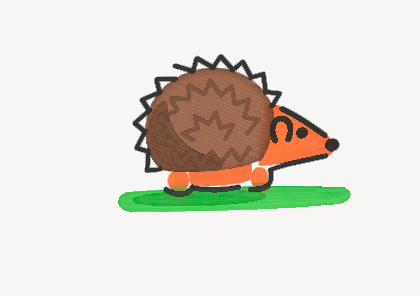

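move(target=[[0,0,0,0,0,0,0.33,0,-0.285,-0.275,0.757,-0.677,-0.315,-0.168,0.33,0,-0.285,-0.275,0.33,-0.12,-0.285,-0.275,0,-0.9,0.078036,0.289869,-0.061333,0,0,0,0.43,0,-0.285,-0.275,0.757,-0.677,0.4,-0.168,0.40,0,-0.285,-0.275,0.43,-0.12,-0.285,-0.275,0.7,-0.9],
[0,0,0,0,0,0,0.33,0,-0.285,-0.275,0.757,-0.677,-0.315,-0.168,0.33,0,-0.285,-0.275,0.33,-0.12,-0.285,-0.275,0,-0.9,0.084703,0.274869,-0.073833,0,0,0,0.43,0,-0.285,-0.275,0.757,-0.677,0.4,-0.168,0.40,0,-0.285,-0.275,0.43,-0.12,-0.285,-0.275,0.7,-0.9]], speed=[0.15,0.03], blend=[0.001,0])

zero_wrist_force(arm="right_arm")

move(target=[0,0,0,0,0,0,0.33,0,-0.285,-0.275,0.757,-0.677,-0.315,-0.168,0.33,0,-0.285,-0.275,0.33,-0.12,-0.285,-0.275,0,-0.9,0,0,-0.00421,0,0,0,0.43,0,-0.285,-0.275,0.757,-0.677,0.4,-0.168,0.40,0,-0.285,-0.275,0.43,-0.12,-0.285,-0.275,0.7,-0.9], speed=0.01)

Scene clock: 4091.53 s.
left_arm: end_effector_position=(+0.5500, +0.6000, +0.3500) hand_goal=(+0.330, +0.000, -0.286, -0.276, +0.756, -0.678, -0.316, -0.168, +0.330, +0.000, -0.286, -0.276, +0.330, -0.120, -0.286, -0.276) hand_measured=(+0.330, -0.002, -0.290, -0.280, +0.754, -0.678, -0.312, -0.170, +0.332, +0.000, -0.290, -0.280, +0.330, -0.118, -0.290, -0.280) hand_current_ma=(+0, +0, -1, -1, -1, +0, +2, +0, +0, +0, -1, -1, +0, +0, -1, -1) hand_state=(goal, goal, goal, goal, goal, goal, goal, goal, goal, goal, goal, goal, goal, goal, goal, goal) hand_current_limit=0.00 hand_speed=-0.90 end_effector_quat_wxyz=(+0.392, -0.510, +0.608, -0.466) | right_arm: end_effector_position=(+0.6795, -0.0818, +0.0704) hand_goal=(+0.430, +0.000, -0.286, -0.276, +0.756, -0.678, +0.400, -0.168, +0.400, +0.000, -0.286, -0.276, +0.430, -0.120, -0.286, -0.276) hand_measured=(+0.358, +0.000, -0.312, -0.286, +0.748, -0.678, -0.090, -0.206, +0.352, -0.006, -0.300, -0.280, +0.372, -0.126, -0.302, -0.282) hand_current_ma=(-230, +0, -58, -16, -12, -1, -468, -139, -135, -5, -22, -6, -176, -7, -31, -10) hand_state=(blocked, goal, blocked, goal, goal, goal, blocked, blocked, blocked, goal, goal, goal, blocked, goal, goal, goal) hand_current_limit=0.70 hand_speed=-0.90 end_effector_quat_wxyz=(-0.148, +0.714, +0.159, +0.666)
Joint positions: left_arm=[4.248 -1.476 -2.108 -0.292 0.397 3.838] | right_arm=[0.311 -0.826 1.574 -0.679 1.477 -1.578]
Joint torques (N m): left_arm=[-5.43 21.03 15.47 3.89 -2.96 -1.63] | right_arm=[10.3 -37.53 -11.96 0.15 1.5 -1.32]
Wrist force (N, zeroed by zero_wrist_force): left_arm=[-0.1 0.1 0.3] | right_arm=[-0.1 0.3 0.3]
Wrist torque (N m, zeroed by zero_wrist_force): left_arm=[-0.02 0.03 -0.19] | right_arm=[0.03 0.01 -0.04]
Wrist force, peak (N, zeroed by zero_wrist_force): left_arm=[0.1 -0.2 0.4] | right_arm=[0.5 2.0 -1.2]
Hand target: left_arm +0.5500, +0.6000, +0.3500; +0.392, -0.510, +0.608, -0.466 | right_arm +0.6794, -0.0816, +0.0705; -0.148, +0.714, +0.159, +0.666
Off the commanded pose: left_arm 0.000 m, 0 deg | right_arm 0.000 m, 0 deg.
move: done

Wrist force sensor zeroed.

Scene clock: 4092.23 s.
left_arm: end_effector_position=(+0.5500, +0.6000, +0.3500) hand_goal=(+0.330, +0.000, -0.286, -0.276, +0.756, -0.678, -0.316, -0.168, +0.330, +0.000, -0.286, -0.276, +0.330, -0.120, -0.286, -0.276) hand_measured=(+0.330, -0.002, -0.290, -0.280, +0.754, -0.678, -0.312, -0.170, +0.332, +0.000, -0.290, -0.280, +0.330, -0.118, -0.290, -0.280) hand_current_ma=(+0, +0, -1, -1, -1, +0, +2, +0, +0, +0, -1, -1, +0, +0, -1, -1) hand_state=(goal, goal, goal, goal, goal, goal, goal, goal, goal, goal, goal, goal, goal, goal, goal, goal) hand_current_limit=0.00 hand_speed=-0.90 end_effector_quat_wxyz=(+0.392, -0.510, +0.608, -0.466) | right_arm: end_effector_position=(+0.6795, -0.0816, +0.0680) hand_goal=(+0.430, +0.000, -0.286, -0.276, +0.756, -0.678, +0.400, -0.168, +0.400, +0.000, -0.286, -0.276, +0.430, -0.120, -0.286, -0.276) hand_measured=(+0.358, +0.000, -0.312, -0.286, +0.748, -0.678, -0.090, -0.206, +0.352, -0.004, -0.300, -0.280, +0.372, -0.126, -0.302, -0.282) hand_current_ma=(-230, +0, -58, -16, -11, -1, -467, -139, -135, -5, -22, -6, -176, -7, -31, -10) hand_state=(blocked, goal, blocked, goal, goal, goal, blocked, blocked, blocked, goal, goal, goal, blocked, goal, goal, goal) hand_current_limit=0.70 hand_speed=-0.90 end_effector_quat_wxyz=(-0.148, +0.714, +0.159, +0.666)
Joint positions: left_arm=[4.248 -1.476 -2.108 -0.292 0.397 3.838] | right_arm=[0.312 -0.822 1.575 -0.683 1.477 -1.578]
Joint torques (N m): left_arm=[-6.03 21.08 15.45 3.51 -2.72 -1.64] | right_arm=[9.66 -25.64 -2.45 -2.64 1.42 -0.06]
Wrist force (N, zeroed by zero_wrist_force): left_arm=[0.1 0.1 0.1] | right_arm=[1.7 0.2 -0.1]
Wrist torque (N m, zeroed by zero_wrist_force): left_arm=[-0.01 0.00 -0.17] | right_arm=[0.02 -0.11 -0.06]
Wrist force, peak (N, zeroed by zero_wrist_force): left_arm=[0.0 -0.1 0.3] | right_arm=[2.1 0.0 -0.1]
Hand target: left_arm +0.5500, +0.6000, +0.3500; +0.392, -0.510, +0.608, -0.466 | right_arm +0.6794, -0.0816, +0.0680; -0.148, +0.714, +0.159, +0.666
Off the commanded pose: left_arm 0.000 m, 0 deg | right_arm 0.000 m, 0 deg.
move: done

move(target=[[0,0,0,0,0,0,0.33,0,-0.285,-0.275,0.757,-0.677,-0.315,-0.168,0.33,0,-0.285,-0.275,0.33,-0.12,-0.285,-0.275,0,-0.9,-0.000487,-0.003295,0,0,0,0,0.43,0,-0.285,-0.275,0.757,-0.677,0.4,-0.168,0.40,0,-0.285,-0.275,0.43,-0.12,-0.285,-0.275,0.7,-0.9],
[0,0,0,0,0,0,0.33,0,-0.285,-0.275,0.757,-0.677,-0.315,-0.168,0.33,0,-0.285,-0.275,0.33,-0.12,-0.285,-0.275,0,-0.9,-0.000487,-0.003295,0.025,0,0,0,0.43,0,-0.285,-0.275,0.757,-0.677,0.4,-0.168,0.40,0,-0.285,-0.275,0.43,-0.12,-0.285,-0.275,0.7,-0.9],
[0,0,0,0,0,0,0.33,0,-0.285,-0.275,0.757,-0.677,-0.315,-0.168,0.33,0,-0.285,-0.275,0.33,-0.12,-0.285,-0.275,0,-0.9,0.02,-0.22,0.06,0,0,0,0.43,0,-0.285,-0.275,0.757,-0.677,0.4,-0.168,0.40,0,-0.285,-0.275,0.43,-0.12,-0.285,-0.275,0.7,-0.9]], speed=[0.01,0.02,0.2], blend=[0,0.005,0], cameras=["cam_above"])

zoom_image(camera="cam_above", region=[405, 180, 505, 280])

Scene clock: 4100.50 s.
left_arm: end_effector_position=(+0.5500, +0.6000, +0.3500) hand_goal=(+0.330, +0.000, -0.286, -0.276, +0.756, -0.678, -0.316, -0.168, +0.330, +0.000, -0.286, -0.276, +0.330, -0.120, -0.286, -0.276) hand_measured=(+0.330, -0.002, -0.290, -0.280, +0.754, -0.678, -0.312, -0.170, +0.332, +0.000, -0.290, -0.280, +0.330, -0.118, -0.290, -0.280) hand_current_ma=(+0, +0, -1, -1, -1, +0, +2, +0, +0, +0, -1, -1, +0, +0, -1, -1) hand_state=(goal, goal, goal, goal, goal, goal, goal, goal, goal, goal, goal, goal, goal, goal, goal, goal) hand_current_limit=0.00 hand_speed=-0.90 end_effector_quat_wxyz=(+0.392, -0.510, +0.608, -0.466) | right_arm: end_effector_position=(+0.6914, -0.2136, +0.1042) hand_goal=(+0.430, +0.000, -0.286, -0.276, +0.756, -0.678, +0.400, -0.168, +0.400, +0.000, -0.286, -0.276, +0.430, -0.120, -0.286, -0.276) hand_measured=(+0.358, +0.000, -0.314, -0.286, +0.748, -0.678, -0.090, -0.206, +0.352, -0.004, -0.300, -0.280, +0.372, -0.126, -0.302, -0.282) hand_current_ma=(-230, +0, -61, -17, -12, -1, -468, -139, -135, -5, -22, -6, -176, -7, -31, -10) hand_state=(blocked, goal, blocked, goal, goal, goal, blocked, blocked, blocked, goal, goal, goal, blocked, goal, goal, goal) hand_current_limit=0.70 hand_speed=-0.90 end_effector_quat_wxyz=(-0.148, +0.714, +0.159, +0.666)
Joint positions: left_arm=[4.248 -1.476 -2.108 -0.292 0.397 3.838] | right_arm=[0.069 -0.966 1.726 -0.687 1.236 -1.595]
Joint torques (N m): left_arm=[-7.04 21.49 15.48 3.78 -2.96 -1.66] | right_arm=[-1.75 -18.04 -29.51 0.82 -0.09 1.48]
Wrist force (N, zeroed by zero_wrist_force): left_arm=[0.1 -0.1 0.2] | right_arm=[0.4 0.0 -0.4]
Wrist torque (N m, zeroed by zero_wrist_force): left_arm=[-0.04 0.01 -0.17] | right_arm=[0.03 -0.05 0.08]
Wrist force, peak (N, zeroed by zero_wrist_force): left_arm=[0.0 0.2 0.5] | right_arm=[0.6 6.6 -0.9]
Hand target: left_arm +0.5500, +0.6000, +0.3500; +0.392, -0.510, +0.608, -0.466 | right_arm +0.6914, -0.2136, +0.1040; -0.148, +0.714, +0.159, +0.666
Off the commanded pose: left_arm 0.000 m, 0 deg | right_arm 0.000 m, 0 deg.
move: done
Images, in order (width x height): cam_above 896x504.

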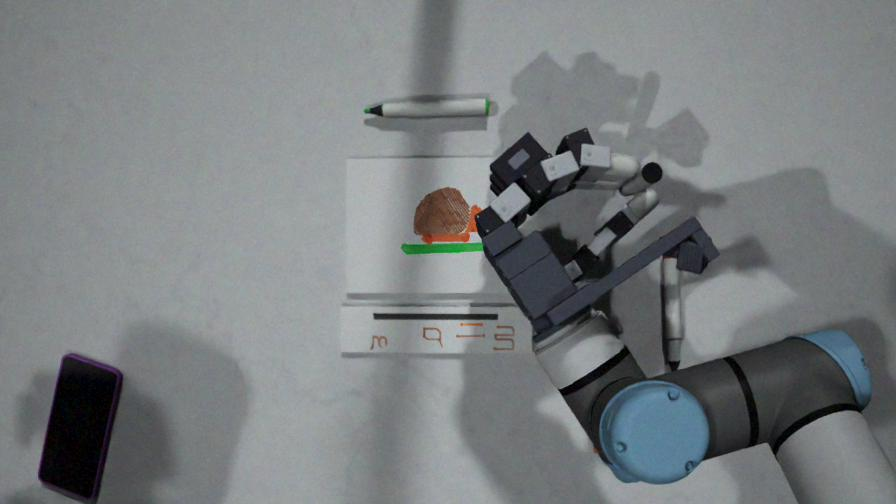

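Scaled by 5.040.

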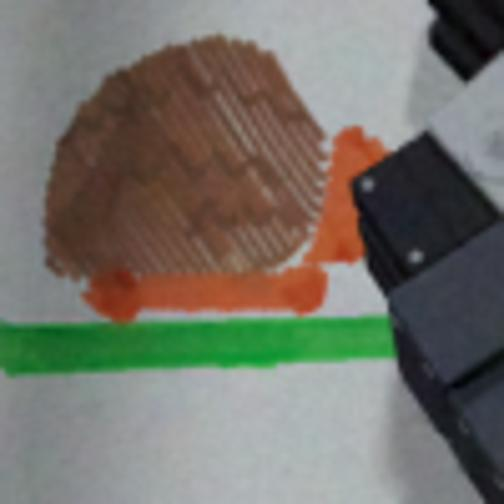

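Hand still covers the nose; move a bit further.

move(target=[0,0,0,0,0,0,0.33,0,-0.285,-0.275,0.757,-0.677,-0.315,-0.168,0.33,0,-0.285,-0.275,0.33,-0.12,-0.285,-0.275,0,-0.9,0,-0.12,0.01,0,0,0,0.43,0,-0.285,-0.275,0.757,-0.677,0.4,-0.168,0.40,0,-0.285,-0.275,0.43,-0.12,-0.285,-0.275,0.7,-0.9], speed=0.2, cameras=["cam_above"])

zoom_image(camera="cam_above", region=[435, 180, 535, 280])

Scene clock: 4104.80 s.
left_arm: end_effector_position=(+0.5500, +0.6000, +0.3500) hand_goal=(+0.330, +0.000, -0.286, -0.276, +0.756, -0.678, -0.316, -0.168, +0.330, +0.000, -0.286, -0.276, +0.330, -0.120, -0.286, -0.276) hand_measured=(+0.330, -0.002, -0.290, -0.280, +0.754, -0.678, -0.312, -0.170, +0.332, +0.000, -0.290, -0.280, +0.330, -0.118, -0.290, -0.280) hand_current_ma=(+0, +0, -1, -1, -1, +0, +2, +0, +0, +0, -1, -1, +0, +0, -1, -1) hand_state=(goal, goal, goal, goal, goal, goal, goal, goal, goal, goal, goal, goal, goal, goal, goal, goal) hand_current_limit=0.00 hand_speed=-0.90 end_effector_quat_wxyz=(+0.392, -0.510, +0.608, -0.466) | right_arm: end_effector_position=(+0.6914, -0.2856, +0.1102) hand_goal=(+0.430, +0.000, -0.286, -0.276, +0.756, -0.678, +0.400, -0.168, +0.400, +0.000, -0.286, -0.276, +0.430, -0.120, -0.286, -0.276) hand_measured=(+0.358, +0.000, -0.314, -0.286, +0.748, -0.678, -0.090, -0.206, +0.352, -0.006, -0.300, -0.280, +0.372, -0.126, -0.302, -0.282) hand_current_ma=(-230, +0, -61, -17, -12, -1, -468, -139, -135, -5, -23, -6, -175, -7, -31, -10) hand_state=(blocked, goal, blocked, goal, goal, goal, blocked, blocked, blocked, goal, goal, goal, blocked, goal, goal, goal) hand_current_limit=0.70 hand_speed=-0.90 end_effector_quat_wxyz=(-0.148, +0.714, +0.159, +0.666)
Joint positions: left_arm=[4.248 -1.476 -2.108 -0.292 0.397 3.838] | right_arm=[-0.072 -1.012 1.788 -0.699 1.094 -1.607]
Joint torques (N m): left_arm=[-4.48 20.94 16.57 3.82 -2.83 -1.49] | right_arm=[-0.33 -16.51 -29.4 0.51 0.05 1.28]
Wrist force (N, zeroed by zero_wrist_force): left_arm=[0.1 0.0 0.1] | right_arm=[-0.1 0.2 -0.5]
Wrist torque (N m, zeroed by zero_wrist_force): left_arm=[-0.02 0.00 -0.16] | right_arm=[0.05 0.03 0.00]
Wrist force, peak (N, zeroed by zero_wrist_force): left_arm=[0.0 -0.1 0.4] | right_arm=[1.2 -6.1 1.3]
Hand target: left_arm +0.5500, +0.6000, +0.3500; +0.392, -0.510, +0.608, -0.466 | right_arm +0.6914, -0.2856, +0.1100; -0.148, +0.714, +0.159, +0.666
Off the commanded pose: left_arm 0.000 m, 0 deg | right_arm 0.000 m, 0 deg.
move: done
Images, in order (width x height): cam_above 896x504.

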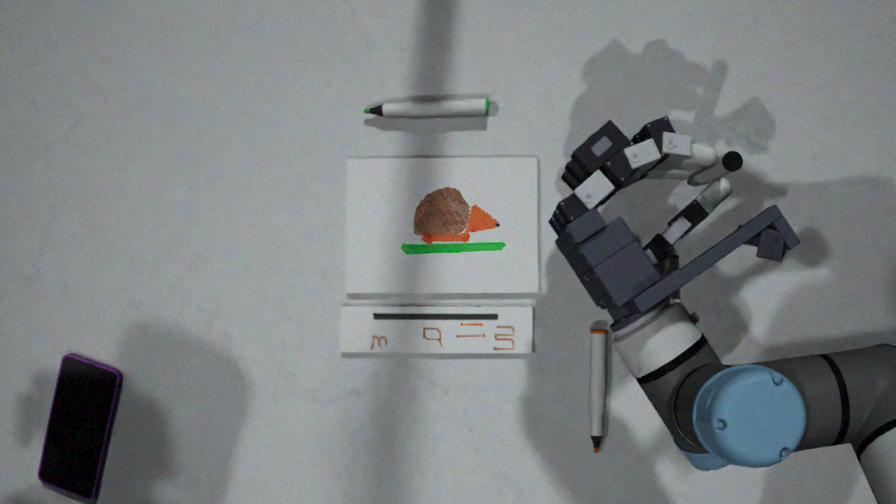

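Scaled by 5.040.

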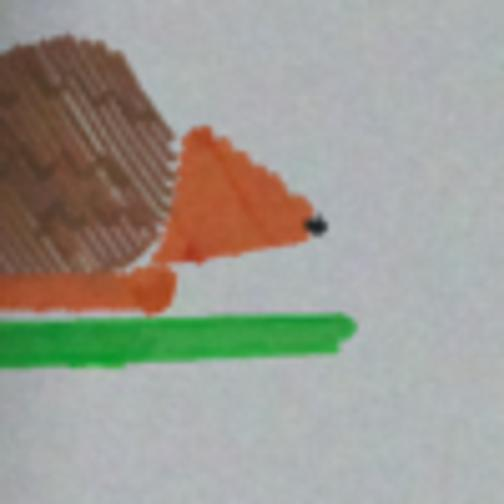

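move(target=[[0,0,0,0,0,0,0.33,0,-0.285,-0.275,0.757,-0.677,-0.315,-0.168,0.33,0,-0.285,-0.275,0.33,-0.12,-0.285,-0.275,0,-0.9,0.012963,0.390822,-0.055133,0,0,0,0.43,0,-0.285,-0.275,0.757,-0.677,0.4,-0.168,0.40,0,-0.285,-0.275,0.43,-0.12,-0.285,-0.275,0.7,-0.9],
[0,0,0,0,0,0,0.33,0,-0.285,-0.275,0.757,-0.677,-0.315,-0.168,0.33,0,-0.285,-0.275,0.33,-0.12,-0.285,-0.275,0,-0.9,0.01963,0.375822,-0.064733,0,0,0,0.43,0,-0.285,-0.275,0.757,-0.677,0.4,-0.168,0.40,0,-0.285,-0.275,0.43,-0.12,-0.285,-0.275,0.7,-0.9],
[0,0,0,0,0,0,0.33,0,-0.285,-0.275,0.757,-0.677,-0.315,-0.168,0.33,0,-0.285,-0.275,0.33,-0.12,-0.285,-0.275,0,-0.9,0.01963,0.375822,-0.068963,0,0,0,0.43,0,-0.285,-0.275,0.757,-0.677,0.4,-0.168,0.40,0,-0.285,-0.275,0.43,-0.12,-0.285,-0.275,0.7,-0.9],
[0,0,0,0,0,0,0.33,0,-0.285,-0.275,0.757,-0.677,-0.315,-0.168,0.33,0,-0.285,-0.275,0.33,-0.12,-0.285,-0.275,0,-0.9,-0.011358,0.339366,-0.069693,0,0,0,0.43,0,-0.285,-0.275,0.757,-0.677,0.4,-0.168,0.40,0,-0.285,-0.275,0.43,-0.12,-0.285,-0.275,0.7,-0.9],
[0,0,0,0,0,0,0.33,0,-0.285,-0.275,0.757,-0.677,-0.315,-0.168,0.33,0,-0.285,-0.275,0.33,-0.12,-0.285,-0.275,0,-0.9,-0.011358,0.339366,-0.061133,0,0,0,0.43,0,-0.285,-0.275,0.757,-0.677,0.4,-0.168,0.40,0,-0.285,-0.275,0.43,-0.12,-0.285,-0.275,0.7,-0.9],
[0,0,0,0,0,0,0.33,0,-0.285,-0.275,0.757,-0.677,-0.315,-0.168,0.33,0,-0.285,-0.275,0.33,-0.12,-0.285,-0.275,0,-0.9,-0.032407,0.407182,-0.055633,0,0,0,0.43,0,-0.285,-0.275,0.757,-0.677,0.4,-0.168,0.40,0,-0.285,-0.275,0.43,-0.12,-0.285,-0.275,0.7,-0.9],
[0,0,0,0,0,0,0.33,0,-0.285,-0.275,0.757,-0.677,-0.315,-0.168,0.33,0,-0.285,-0.275,0.33,-0.12,-0.285,-0.275,0,-0.9,-0.02574,0.392182,-0.065233,0,0,0,0.43,0,-0.285,-0.275,0.757,-0.677,0.4,-0.168,0.40,0,-0.285,-0.275,0.43,-0.12,-0.285,-0.275,0.7,-0.9],
[0,0,0,0,0,0,0.33,0,-0.285,-0.275,0.757,-0.677,-0.315,-0.168,0.33,0,-0.285,-0.275,0.33,-0.12,-0.285,-0.275,0,-0.9,-0.02574,0.392182,-0.069483,0,0,0,0.43,0,-0.285,-0.275,0.757,-0.677,0.4,-0.168,0.40,0,-0.285,-0.275,0.43,-0.12,-0.285,-0.275,0.7,-0.9],
[0,0,0,0,0,0,0.33,0,-0.285,-0.275,0.757,-0.677,-0.315,-0.168,0.33,0,-0.285,-0.275,0.33,-0.12,-0.285,-0.275,0,-0.9,-0.026128,0.34336,-0.069573,0,0,0,0.43,0,-0.285,-0.275,0.757,-0.677,0.4,-0.168,0.40,0,-0.285,-0.275,0.43,-0.12,-0.285,-0.275,0.7,-0.9],
[0,0,0,0,0,0,0.33,0,-0.285,-0.275,0.757,-0.677,-0.315,-0.168,0.33,0,-0.285,-0.275,0.33,-0.12,-0.285,-0.275,0,-0.9,-0.026128,0.34336,-0.061333,0,0,0,0.43,0,-0.285,-0.275,0.757,-0.677,0.4,-0.168,0.40,0,-0.285,-0.275,0.43,-0.12,-0.285,-0.275,0.7,-0.9],
[0,0,0,0,0,0,0.33,0,-0.285,-0.275,0.757,-0.677,-0.315,-0.168,0.33,0,-0.285,-0.275,0.33,-0.12,-0.285,-0.275,0,-0.9,-0.01399,0.387448,-0.055533,0,0,0,0.43,0,-0.285,-0.275,0.757,-0.677,0.4,-0.168,0.40,0,-0.285,-0.275,0.43,-0.12,-0.285,-0.275,0.7,-0.9],
[0,0,0,0,0,0,0.33,0,-0.285,-0.275,0.757,-0.677,-0.315,-0.168,0.33,0,-0.285,-0.275,0.33,-0.12,-0.285,-0.275,0,-0.9,-0.007323,0.372448,-0.065133,0,0,0,0.43,0,-0.285,-0.275,0.757,-0.677,0.4,-0.168,0.40,0,-0.285,-0.275,0.43,-0.12,-0.285,-0.275,0.7,-0.9],
[0,0,0,0,0,0,0.33,0,-0.285,-0.275,0.757,-0.677,-0.315,-0.168,0.33,0,-0.285,-0.275,0.33,-0.12,-0.285,-0.275,0,-0.9,-0.007323,0.372448,-0.069343,0,0,0,0.43,0,-0.285,-0.275,0.757,-0.677,0.4,-0.168,0.40,0,-0.285,-0.275,0.43,-0.12,-0.285,-0.275,0.7,-0.9],
[0,0,0,0,0,0,0.33,0,-0.285,-0.275,0.757,-0.677,-0.315,-0.168,0.33,0,-0.285,-0.275,0.33,-0.12,-0.285,-0.275,0,-0.9,0.005902,0.369539,-0.068583,0,0,0,0.43,0,-0.285,-0.275,0.757,-0.677,0.4,-0.168,0.40,0,-0.285,-0.275,0.43,-0.12,-0.285,-0.275,0.7,-0.9],
[0,0,0,0,0,0,0.33,0,-0.285,-0.275,0.757,-0.677,-0.315,-0.168,0.33,0,-0.285,-0.275,0.33,-0.12,-0.285,-0.275,0,-0.9,0.005902,0.369539,-0.061033,0,0,0,0.43,0,-0.285,-0.275,0.757,-0.677,0.4,-0.168,0.40,0,-0.285,-0.275,0.43,-0.12,-0.285,-0.275,0.7,-0.9]], speed=[0.18,0.04,0.02,0.03,0.03,0.15,0.04,0.02,0.03,0.03,0.15,0.04,0.02,0.025,0.03], blend=[0.003,0.0005,0.0003,0.0003,0.002,0.003,0.0005,0.0003,0.0003,0.002,0.003,0.0005,0.0003,0.0003,0])

move(target=[[0,0,0,0,0,0,0.33,0,-0.285,-0.275,0.757,-0.677,-0.315,-0.168,0.33,0,-0.285,-0.275,0.33,-0.12,-0.285,-0.275,0,-0.9,-0.029594,-0.012518,0.0052,0,0,0,0.43,0,-0.285,-0.275,0.757,-0.677,0.4,-0.168,0.40,0,-0.285,-0.275,0.43,-0.12,-0.285,-0.275,0.7,-0.9],
[0,0,0,0,0,0,0.33,0,-0.285,-0.275,0.757,-0.677,-0.315,-0.168,0.33,0,-0.285,-0.275,0.33,-0.12,-0.285,-0.275,0,-0.9,-0.022927,-0.027518,-0.0044,0,0,0,0.43,0,-0.285,-0.275,0.757,-0.677,0.4,-0.168,0.40,0,-0.285,-0.275,0.43,-0.12,-0.285,-0.275,0.7,-0.9],
[0,0,0,0,0,0,0.33,0,-0.285,-0.275,0.757,-0.677,-0.315,-0.168,0.33,0,-0.285,-0.275,0.33,-0.12,-0.285,-0.275,0,-0.9,-0.022927,-0.027518,-0.00863,0,0,0,0.43,0,-0.285,-0.275,0.757,-0.677,0.4,-0.168,0.40,0,-0.285,-0.275,0.43,-0.12,-0.285,-0.275,0.7,-0.9],
[0,0,0,0,0,0,0.33,0,-0.285,-0.275,0.757,-0.677,-0.315,-0.168,0.33,0,-0.285,-0.275,0.33,-0.12,-0.285,-0.275,0,-0.9,-0.027486,-0.029502,-0.0089,0,0,0,0.43,0,-0.285,-0.275,0.757,-0.677,0.4,-0.168,0.40,0,-0.285,-0.275,0.43,-0.12,-0.285,-0.275,0.7,-0.9],
[0,0,0,0,0,0,0.33,0,-0.285,-0.275,0.757,-0.677,-0.315,-0.168,0.33,0,-0.285,-0.275,0.33,-0.12,-0.285,-0.275,0,-0.9,-0.027279,-0.032148,-0.0087,0,0,0,0.43,0,-0.285,-0.275,0.757,-0.677,0.4,-0.168,0.40,0,-0.285,-0.275,0.43,-0.12,-0.285,-0.275,0.7,-0.9],
[0,0,0,0,0,0,0.33,0,-0.285,-0.275,0.757,-0.677,-0.315,-0.168,0.33,0,-0.285,-0.275,0.33,-0.12,-0.285,-0.275,0,-0.9,-0.021073,-0.029409,-0.0082,0,0,0,0.43,0,-0.285,-0.275,0.757,-0.677,0.4,-0.168,0.40,0,-0.285,-0.275,0.43,-0.12,-0.285,-0.275,0.7,-0.9],
[0,0,0,0,0,0,0.33,0,-0.285,-0.275,0.757,-0.677,-0.315,-0.168,0.33,0,-0.285,-0.275,0.33,-0.12,-0.285,-0.275,0,-0.9,-0.020866,-0.032054,-0.0083,0,0,0,0.43,0,-0.285,-0.275,0.757,-0.677,0.4,-0.168,0.40,0,-0.285,-0.275,0.43,-0.12,-0.285,-0.275,0.7,-0.9],
[0,0,0,0,0,0,0.33,0,-0.285,-0.275,0.757,-0.677,-0.315,-0.168,0.33,0,-0.285,-0.275,0.33,-0.12,-0.285,-0.275,0,-0.9,-0.025425,-0.034038,-0.0089,0,0,0,0.43,0,-0.285,-0.275,0.757,-0.677,0.4,-0.168,0.40,0,-0.285,-0.275,0.43,-0.12,-0.285,-0.275,0.7,-0.9],
[0,0,0,0,0,0,0.33,0,-0.285,-0.275,0.757,-0.677,-0.315,-0.168,0.33,0,-0.285,-0.275,0.33,-0.12,-0.285,-0.275,0,-0.9,-0.025425,-0.034038,0.005,0,0,0,0.43,0,-0.285,-0.275,0.757,-0.677,0.4,-0.168,0.40,0,-0.285,-0.275,0.43,-0.12,-0.285,-0.275,0.7,-0.9],
[0,0,0,0,0,0,0.33,0,-0.285,-0.275,0.757,-0.677,-0.315,-0.168,0.33,0,-0.285,-0.275,0.33,-0.12,-0.285,-0.275,0,-0.9,0.03,-0.37,0.06,0,0,0,0.43,0,-0.285,-0.275,0.757,-0.677,0.4,-0.168,0.40,0,-0.285,-0.275,0.43,-0.12,-0.285,-0.275,0.7,-0.9]], speed=[0.1,0.04,0.02,0.02,0.02,0.02,0.02,0.02,0.03,0.2], blend=[0.002,0.0005,0.0003,0.0003,0.0003,0.0003,0.0003,0.0003,0.003,0], cameras=["cam_above"])

zoom_image(camera="cam_above", region=[405, 170, 515, 280])

Scene clock: 4205.97 s.
left_arm: end_effector_position=(+0.5500, +0.6000, +0.3500) hand_goal=(+0.330, +0.000, -0.286, -0.276, +0.756, -0.678, -0.316, -0.168, +0.330, +0.000, -0.286, -0.276, +0.330, -0.120, -0.286, -0.276) hand_measured=(+0.330, -0.002, -0.290, -0.280, +0.754, -0.678, -0.312, -0.170, +0.332, +0.000, -0.290, -0.280, +0.330, -0.118, -0.290, -0.280) hand_current_ma=(+0, +0, -1, -1, -1, +0, +2, +0, +0, +0, -1, -1, +0, +0, -1, -1) hand_state=(goal, goal, goal, goal, goal, goal, goal, goal, goal, goal, goal, goal, goal, goal, goal, goal) hand_current_limit=0.00 hand_speed=-0.90 end_effector_quat_wxyz=(+0.392, -0.510, +0.608, -0.466) | right_arm: end_effector_position=(+0.6950, -0.0640, +0.0735) hand_goal=(+0.430, +0.000, -0.286, -0.276, +0.756, -0.678, +0.400, -0.168, +0.400, +0.000, -0.286, -0.276, +0.430, -0.120, -0.286, -0.276) hand_measured=(+0.362, +0.000, -0.318, -0.290, +0.748, -0.678, -0.090, -0.208, +0.356, -0.006, -0.300, -0.282, +0.378, -0.126, -0.304, -0.284) hand_current_ma=(-218, +0, -74, -23, -13, -1, -468, -150, -124, -5, -24, -7, -155, -7, -34, -10) hand_state=(blocked, goal, blocked, goal, goal, goal, blocked, blocked, blocked, goal, goal, goal, blocked, goal, goal, goal) hand_current_limit=0.70 hand_speed=-0.90 end_effector_quat_wxyz=(-0.148, +0.714, +0.159, +0.666)
Joint positions: left_arm=[4.248 -1.476 -2.108 -0.292 0.397 3.838] | right_arm=[0.331 -0.79 1.491 -0.632 1.497 -1.576]
Joint torques (N m): left_arm=[-6.16 20.97 16.2 3.82 -2.78 -1.73] | right_arm=[8.97 -47.52 -25.2 -4.08 1.4 -1.31]
Wrist force (N, zeroed by zero_wrist_force): left_arm=[-0.1 -0.2 0.2] | right_arm=[0.3 -0.2 -0.2]
Wrist torque (N m, zeroed by zero_wrist_force): left_arm=[-0.05 0.04 -0.18] | right_arm=[-0.02 -0.03 0.02]
Wrist force, peak (N, zeroed by zero_wrist_force): left_arm=[0.3 -0.2 0.4] | right_arm=[0.4 8.0 0.3]
Hand target: left_arm +0.5500, +0.6000, +0.3500; +0.392, -0.510, +0.608, -0.466 | right_arm +0.6950, -0.0639, +0.0734; -0.148, +0.714, +0.159, +0.666
Off the commanded pose: left_arm 0.000 m, 0 deg | right_arm 0.000 m, 0 deg.
move: done

Scene clock: 4209.03 s.
left_arm: end_effector_position=(+0.5500, +0.6000, +0.3500) hand_goal=(+0.330, +0.000, -0.286, -0.276, +0.756, -0.678, -0.316, -0.168, +0.330, +0.000, -0.286, -0.276, +0.330, -0.120, -0.286, -0.276) hand_measured=(+0.330, -0.002, -0.290, -0.280, +0.754, -0.678, -0.312, -0.170, +0.332, +0.000, -0.290, -0.280, +0.330, -0.118, -0.290, -0.280) hand_current_ma=(+0, +0, -1, -1, -1, +0, +2, +0, +0, +0, -1, -1, +0, +0, -1, -1) hand_state=(goal, goal, goal, goal, goal, goal, goal, goal, goal, goal, goal, goal, goal, goal, goal, goal) hand_current_limit=0.00 hand_speed=-0.90 end_effector_quat_wxyz=(+0.392, -0.510, +0.608, -0.466) | right_arm: end_effector_position=(+0.7129, -0.2859, +0.1095) hand_goal=(+0.430, +0.000, -0.286, -0.276, +0.756, -0.678, +0.400, -0.168, +0.400, +0.000, -0.286, -0.276, +0.430, -0.120, -0.286, -0.276) hand_measured=(+0.362, +0.000, -0.320, -0.290, +0.748, -0.678, -0.090, -0.208, +0.356, -0.006, -0.300, -0.282, +0.378, -0.126, -0.304, -0.284) hand_current_ma=(-218, +0, -77, -24, -14, -1, -467, -150, -124, -5, -25, -7, -155, -7, -34, -10) hand_state=(blocked, goal, blocked, goal, goal, goal, blocked, blocked, blocked, goal, goal, goal, blocked, goal, goal, goal) hand_current_limit=0.70 hand_speed=-0.90 end_effector_quat_wxyz=(-0.148, +0.714, +0.159, +0.666)
Joint positions: left_arm=[4.248 -1.476 -2.108 -0.292 0.397 3.838] | right_arm=[-0.071 -0.973 1.72 -0.67 1.095 -1.607]
Joint torques (N m): left_arm=[-5.5 20.59 16.46 3.84 -2.9 -1.81] | right_arm=[-1.66 -17.66 -29.71 -3.56 -0.17 1.41]
Wrist force (N, zeroed by zero_wrist_force): left_arm=[0.1 -0.2 0.3] | right_arm=[0.0 0.1 -0.5]
Wrist torque (N m, zeroed by zero_wrist_force): left_arm=[-0.06 0.01 -0.17] | right_arm=[0.04 0.02 0.00]
Wrist force, peak (N, zeroed by zero_wrist_force): left_arm=[0.0 0.1 0.5] | right_arm=[0.3 7.6 -1.7]
Hand target: left_arm +0.5500, +0.6000, +0.3500; +0.392, -0.510, +0.608, -0.466 | right_arm +0.7130, -0.2859, +0.1094; -0.148, +0.714, +0.159, +0.666
Off the commanded pose: left_arm 0.000 m, 0 deg | right_arm 0.000 m, 0 deg.
move: done
Images, in order (width x height): cam_above 896x504.

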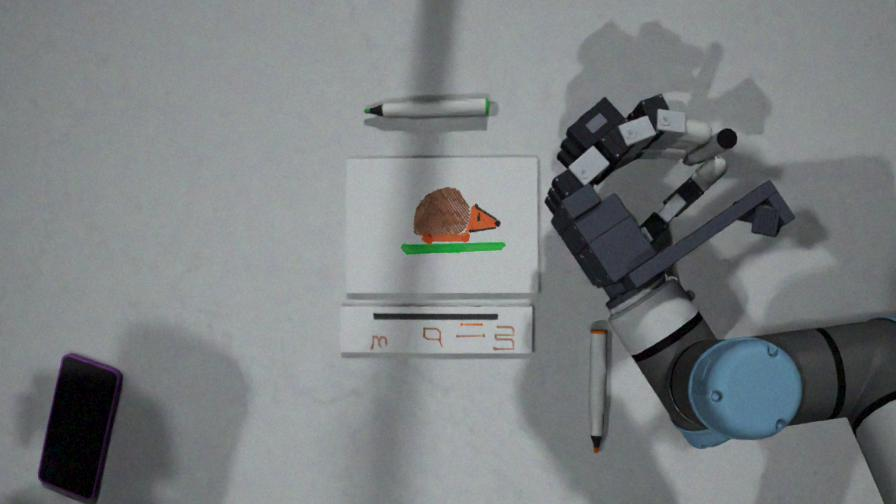

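Scaled by 4.582.

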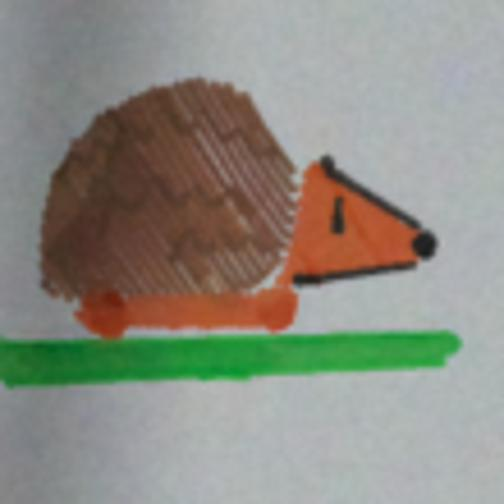

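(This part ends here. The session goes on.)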